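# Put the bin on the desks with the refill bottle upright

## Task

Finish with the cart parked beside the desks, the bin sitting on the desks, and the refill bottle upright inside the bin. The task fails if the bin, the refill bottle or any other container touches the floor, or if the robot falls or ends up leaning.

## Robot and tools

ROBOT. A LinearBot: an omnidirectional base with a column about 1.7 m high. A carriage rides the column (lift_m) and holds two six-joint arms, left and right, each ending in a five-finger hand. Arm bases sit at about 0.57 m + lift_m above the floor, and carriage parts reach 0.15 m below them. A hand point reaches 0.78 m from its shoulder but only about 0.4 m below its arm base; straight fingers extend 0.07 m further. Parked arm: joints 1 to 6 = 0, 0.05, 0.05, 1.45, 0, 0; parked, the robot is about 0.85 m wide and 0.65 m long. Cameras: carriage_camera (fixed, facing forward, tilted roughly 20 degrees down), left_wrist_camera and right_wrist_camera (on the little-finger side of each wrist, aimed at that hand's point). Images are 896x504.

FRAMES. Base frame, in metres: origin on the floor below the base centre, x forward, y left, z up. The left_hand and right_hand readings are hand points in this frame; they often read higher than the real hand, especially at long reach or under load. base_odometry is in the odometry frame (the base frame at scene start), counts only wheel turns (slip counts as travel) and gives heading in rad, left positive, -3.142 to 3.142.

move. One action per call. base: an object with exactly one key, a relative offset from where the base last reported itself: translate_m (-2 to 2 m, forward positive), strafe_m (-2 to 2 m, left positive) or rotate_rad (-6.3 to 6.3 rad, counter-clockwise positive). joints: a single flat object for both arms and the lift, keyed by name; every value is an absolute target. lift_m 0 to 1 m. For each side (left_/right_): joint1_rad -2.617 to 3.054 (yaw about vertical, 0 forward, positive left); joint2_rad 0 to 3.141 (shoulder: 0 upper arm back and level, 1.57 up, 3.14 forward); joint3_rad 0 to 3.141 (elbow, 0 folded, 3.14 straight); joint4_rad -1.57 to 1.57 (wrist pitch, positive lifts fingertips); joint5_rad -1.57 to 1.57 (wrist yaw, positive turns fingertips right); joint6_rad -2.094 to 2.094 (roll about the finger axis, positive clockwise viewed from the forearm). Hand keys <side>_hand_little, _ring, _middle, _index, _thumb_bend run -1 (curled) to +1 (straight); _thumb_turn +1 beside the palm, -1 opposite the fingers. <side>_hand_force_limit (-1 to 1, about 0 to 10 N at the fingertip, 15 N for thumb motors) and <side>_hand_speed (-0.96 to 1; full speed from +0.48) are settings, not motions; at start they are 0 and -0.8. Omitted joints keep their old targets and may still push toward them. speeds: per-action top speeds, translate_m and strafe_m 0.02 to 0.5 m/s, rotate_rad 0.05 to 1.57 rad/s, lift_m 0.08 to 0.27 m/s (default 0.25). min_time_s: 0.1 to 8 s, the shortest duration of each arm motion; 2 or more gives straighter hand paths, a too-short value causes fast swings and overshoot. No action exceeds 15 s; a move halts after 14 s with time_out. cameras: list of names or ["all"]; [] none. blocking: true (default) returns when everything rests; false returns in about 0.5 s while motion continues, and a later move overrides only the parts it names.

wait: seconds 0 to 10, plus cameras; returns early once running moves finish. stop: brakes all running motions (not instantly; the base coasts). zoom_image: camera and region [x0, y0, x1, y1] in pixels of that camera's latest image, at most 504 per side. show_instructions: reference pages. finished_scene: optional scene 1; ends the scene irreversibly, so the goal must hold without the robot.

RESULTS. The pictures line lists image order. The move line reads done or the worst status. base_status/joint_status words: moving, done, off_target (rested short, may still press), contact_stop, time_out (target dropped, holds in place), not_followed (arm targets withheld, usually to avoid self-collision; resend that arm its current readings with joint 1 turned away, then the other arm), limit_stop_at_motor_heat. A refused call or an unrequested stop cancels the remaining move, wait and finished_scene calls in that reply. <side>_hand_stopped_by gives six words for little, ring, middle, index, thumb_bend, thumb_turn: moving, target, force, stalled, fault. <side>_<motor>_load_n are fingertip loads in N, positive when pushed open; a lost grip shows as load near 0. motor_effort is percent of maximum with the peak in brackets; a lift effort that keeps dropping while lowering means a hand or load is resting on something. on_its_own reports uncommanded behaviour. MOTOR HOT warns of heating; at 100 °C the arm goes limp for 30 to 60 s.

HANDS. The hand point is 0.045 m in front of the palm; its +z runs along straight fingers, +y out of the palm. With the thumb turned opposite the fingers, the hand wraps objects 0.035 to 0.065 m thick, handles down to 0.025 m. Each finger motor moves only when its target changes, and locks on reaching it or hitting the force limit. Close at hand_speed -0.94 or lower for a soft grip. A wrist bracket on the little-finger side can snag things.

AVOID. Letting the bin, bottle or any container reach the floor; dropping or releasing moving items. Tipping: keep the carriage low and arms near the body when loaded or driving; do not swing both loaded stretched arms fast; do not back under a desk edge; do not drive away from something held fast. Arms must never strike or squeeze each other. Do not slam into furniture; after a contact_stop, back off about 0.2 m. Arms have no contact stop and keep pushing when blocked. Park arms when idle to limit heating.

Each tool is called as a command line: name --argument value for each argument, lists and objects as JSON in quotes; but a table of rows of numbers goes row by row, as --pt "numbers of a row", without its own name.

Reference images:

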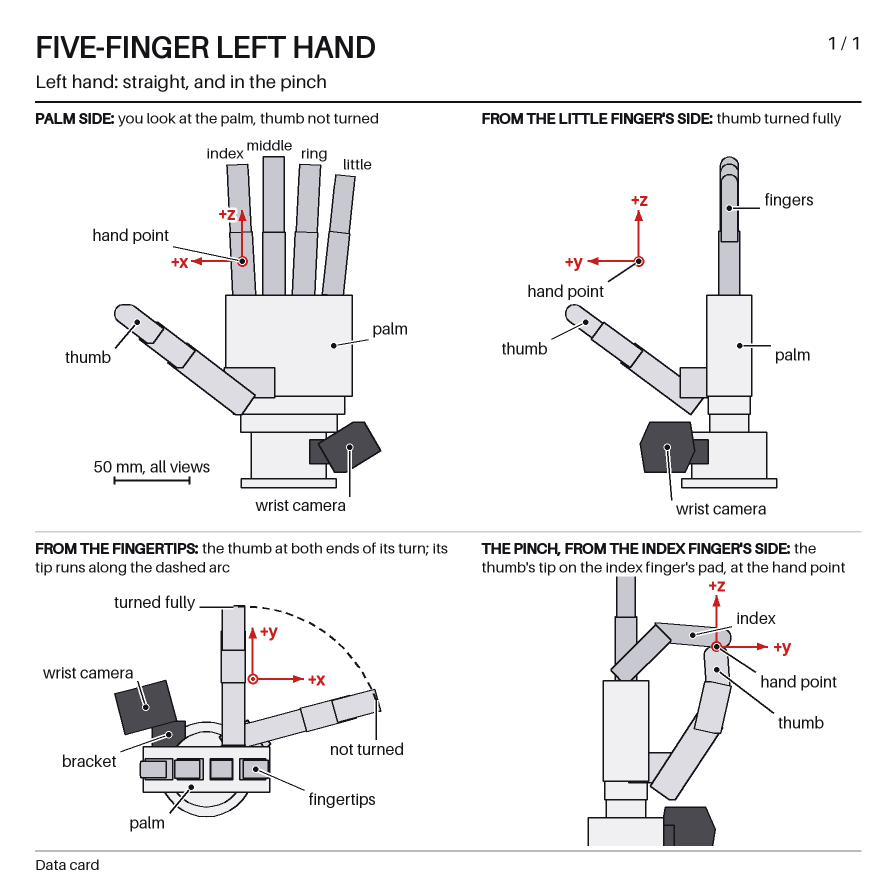

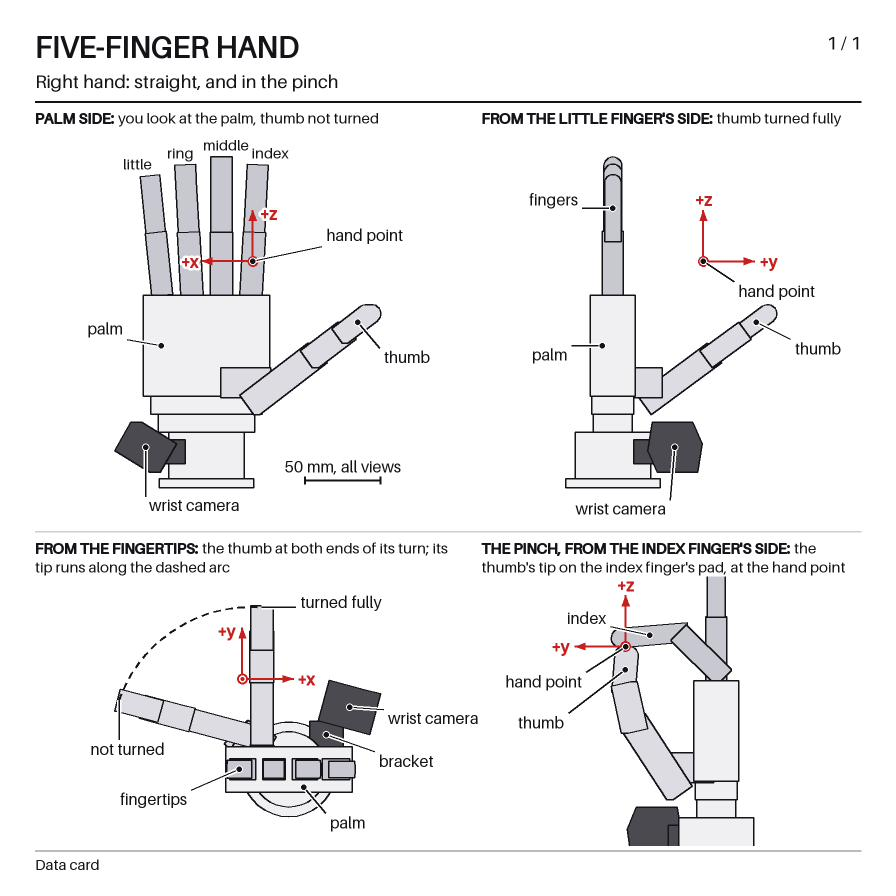

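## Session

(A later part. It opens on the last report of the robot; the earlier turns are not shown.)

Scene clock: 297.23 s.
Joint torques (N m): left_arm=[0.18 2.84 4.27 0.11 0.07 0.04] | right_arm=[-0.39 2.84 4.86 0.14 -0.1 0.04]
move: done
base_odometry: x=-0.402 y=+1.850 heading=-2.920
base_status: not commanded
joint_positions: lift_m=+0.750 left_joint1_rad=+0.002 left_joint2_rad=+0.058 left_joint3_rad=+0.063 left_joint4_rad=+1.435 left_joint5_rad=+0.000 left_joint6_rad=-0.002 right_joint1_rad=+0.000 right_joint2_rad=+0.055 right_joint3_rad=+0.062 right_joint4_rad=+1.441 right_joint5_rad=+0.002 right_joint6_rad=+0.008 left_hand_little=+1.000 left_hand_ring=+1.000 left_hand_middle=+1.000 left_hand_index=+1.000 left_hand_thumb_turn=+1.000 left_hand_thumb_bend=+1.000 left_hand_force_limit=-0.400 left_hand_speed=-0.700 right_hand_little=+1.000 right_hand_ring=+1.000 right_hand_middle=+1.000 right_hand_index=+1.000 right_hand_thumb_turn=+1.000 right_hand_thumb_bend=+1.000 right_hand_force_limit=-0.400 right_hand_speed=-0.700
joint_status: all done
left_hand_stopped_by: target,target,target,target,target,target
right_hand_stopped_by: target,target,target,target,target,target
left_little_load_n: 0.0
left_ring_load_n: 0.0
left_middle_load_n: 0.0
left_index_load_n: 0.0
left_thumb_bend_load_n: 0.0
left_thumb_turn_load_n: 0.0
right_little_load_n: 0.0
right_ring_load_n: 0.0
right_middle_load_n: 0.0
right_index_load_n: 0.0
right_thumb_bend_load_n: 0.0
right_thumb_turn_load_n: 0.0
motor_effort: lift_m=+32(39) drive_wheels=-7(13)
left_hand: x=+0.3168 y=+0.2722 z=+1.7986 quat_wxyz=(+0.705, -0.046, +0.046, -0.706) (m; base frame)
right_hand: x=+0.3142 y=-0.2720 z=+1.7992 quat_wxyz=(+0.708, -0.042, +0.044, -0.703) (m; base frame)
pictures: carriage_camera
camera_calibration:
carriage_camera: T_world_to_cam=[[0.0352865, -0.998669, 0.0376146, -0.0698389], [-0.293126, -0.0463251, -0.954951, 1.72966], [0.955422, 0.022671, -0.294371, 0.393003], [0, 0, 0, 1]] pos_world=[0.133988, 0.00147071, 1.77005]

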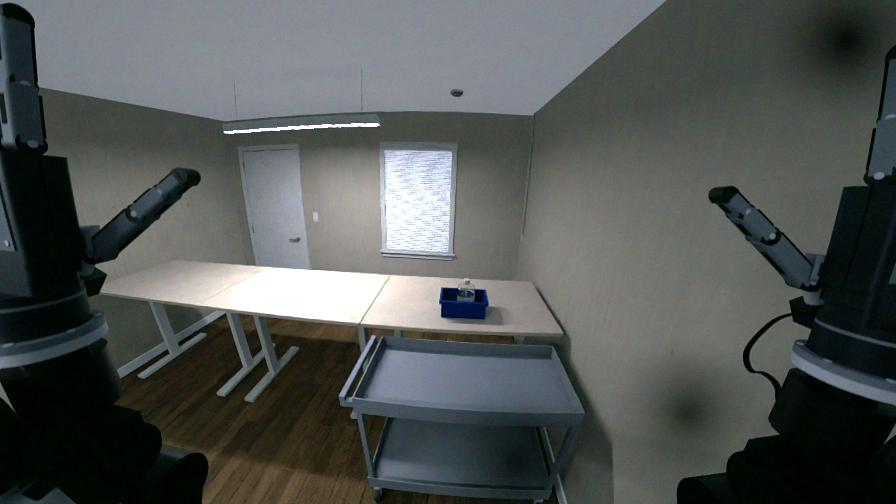

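zoom_image --camera "carriage_camera" --region '[360, 260, 580, 380]'

Scaled by 2.291.

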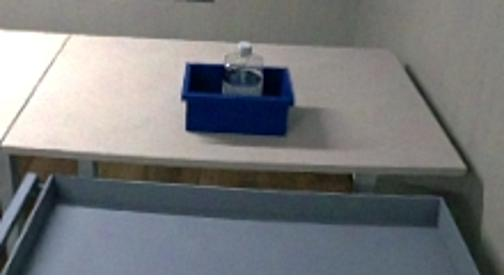

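finished_scene

The scene is finished: the task was done.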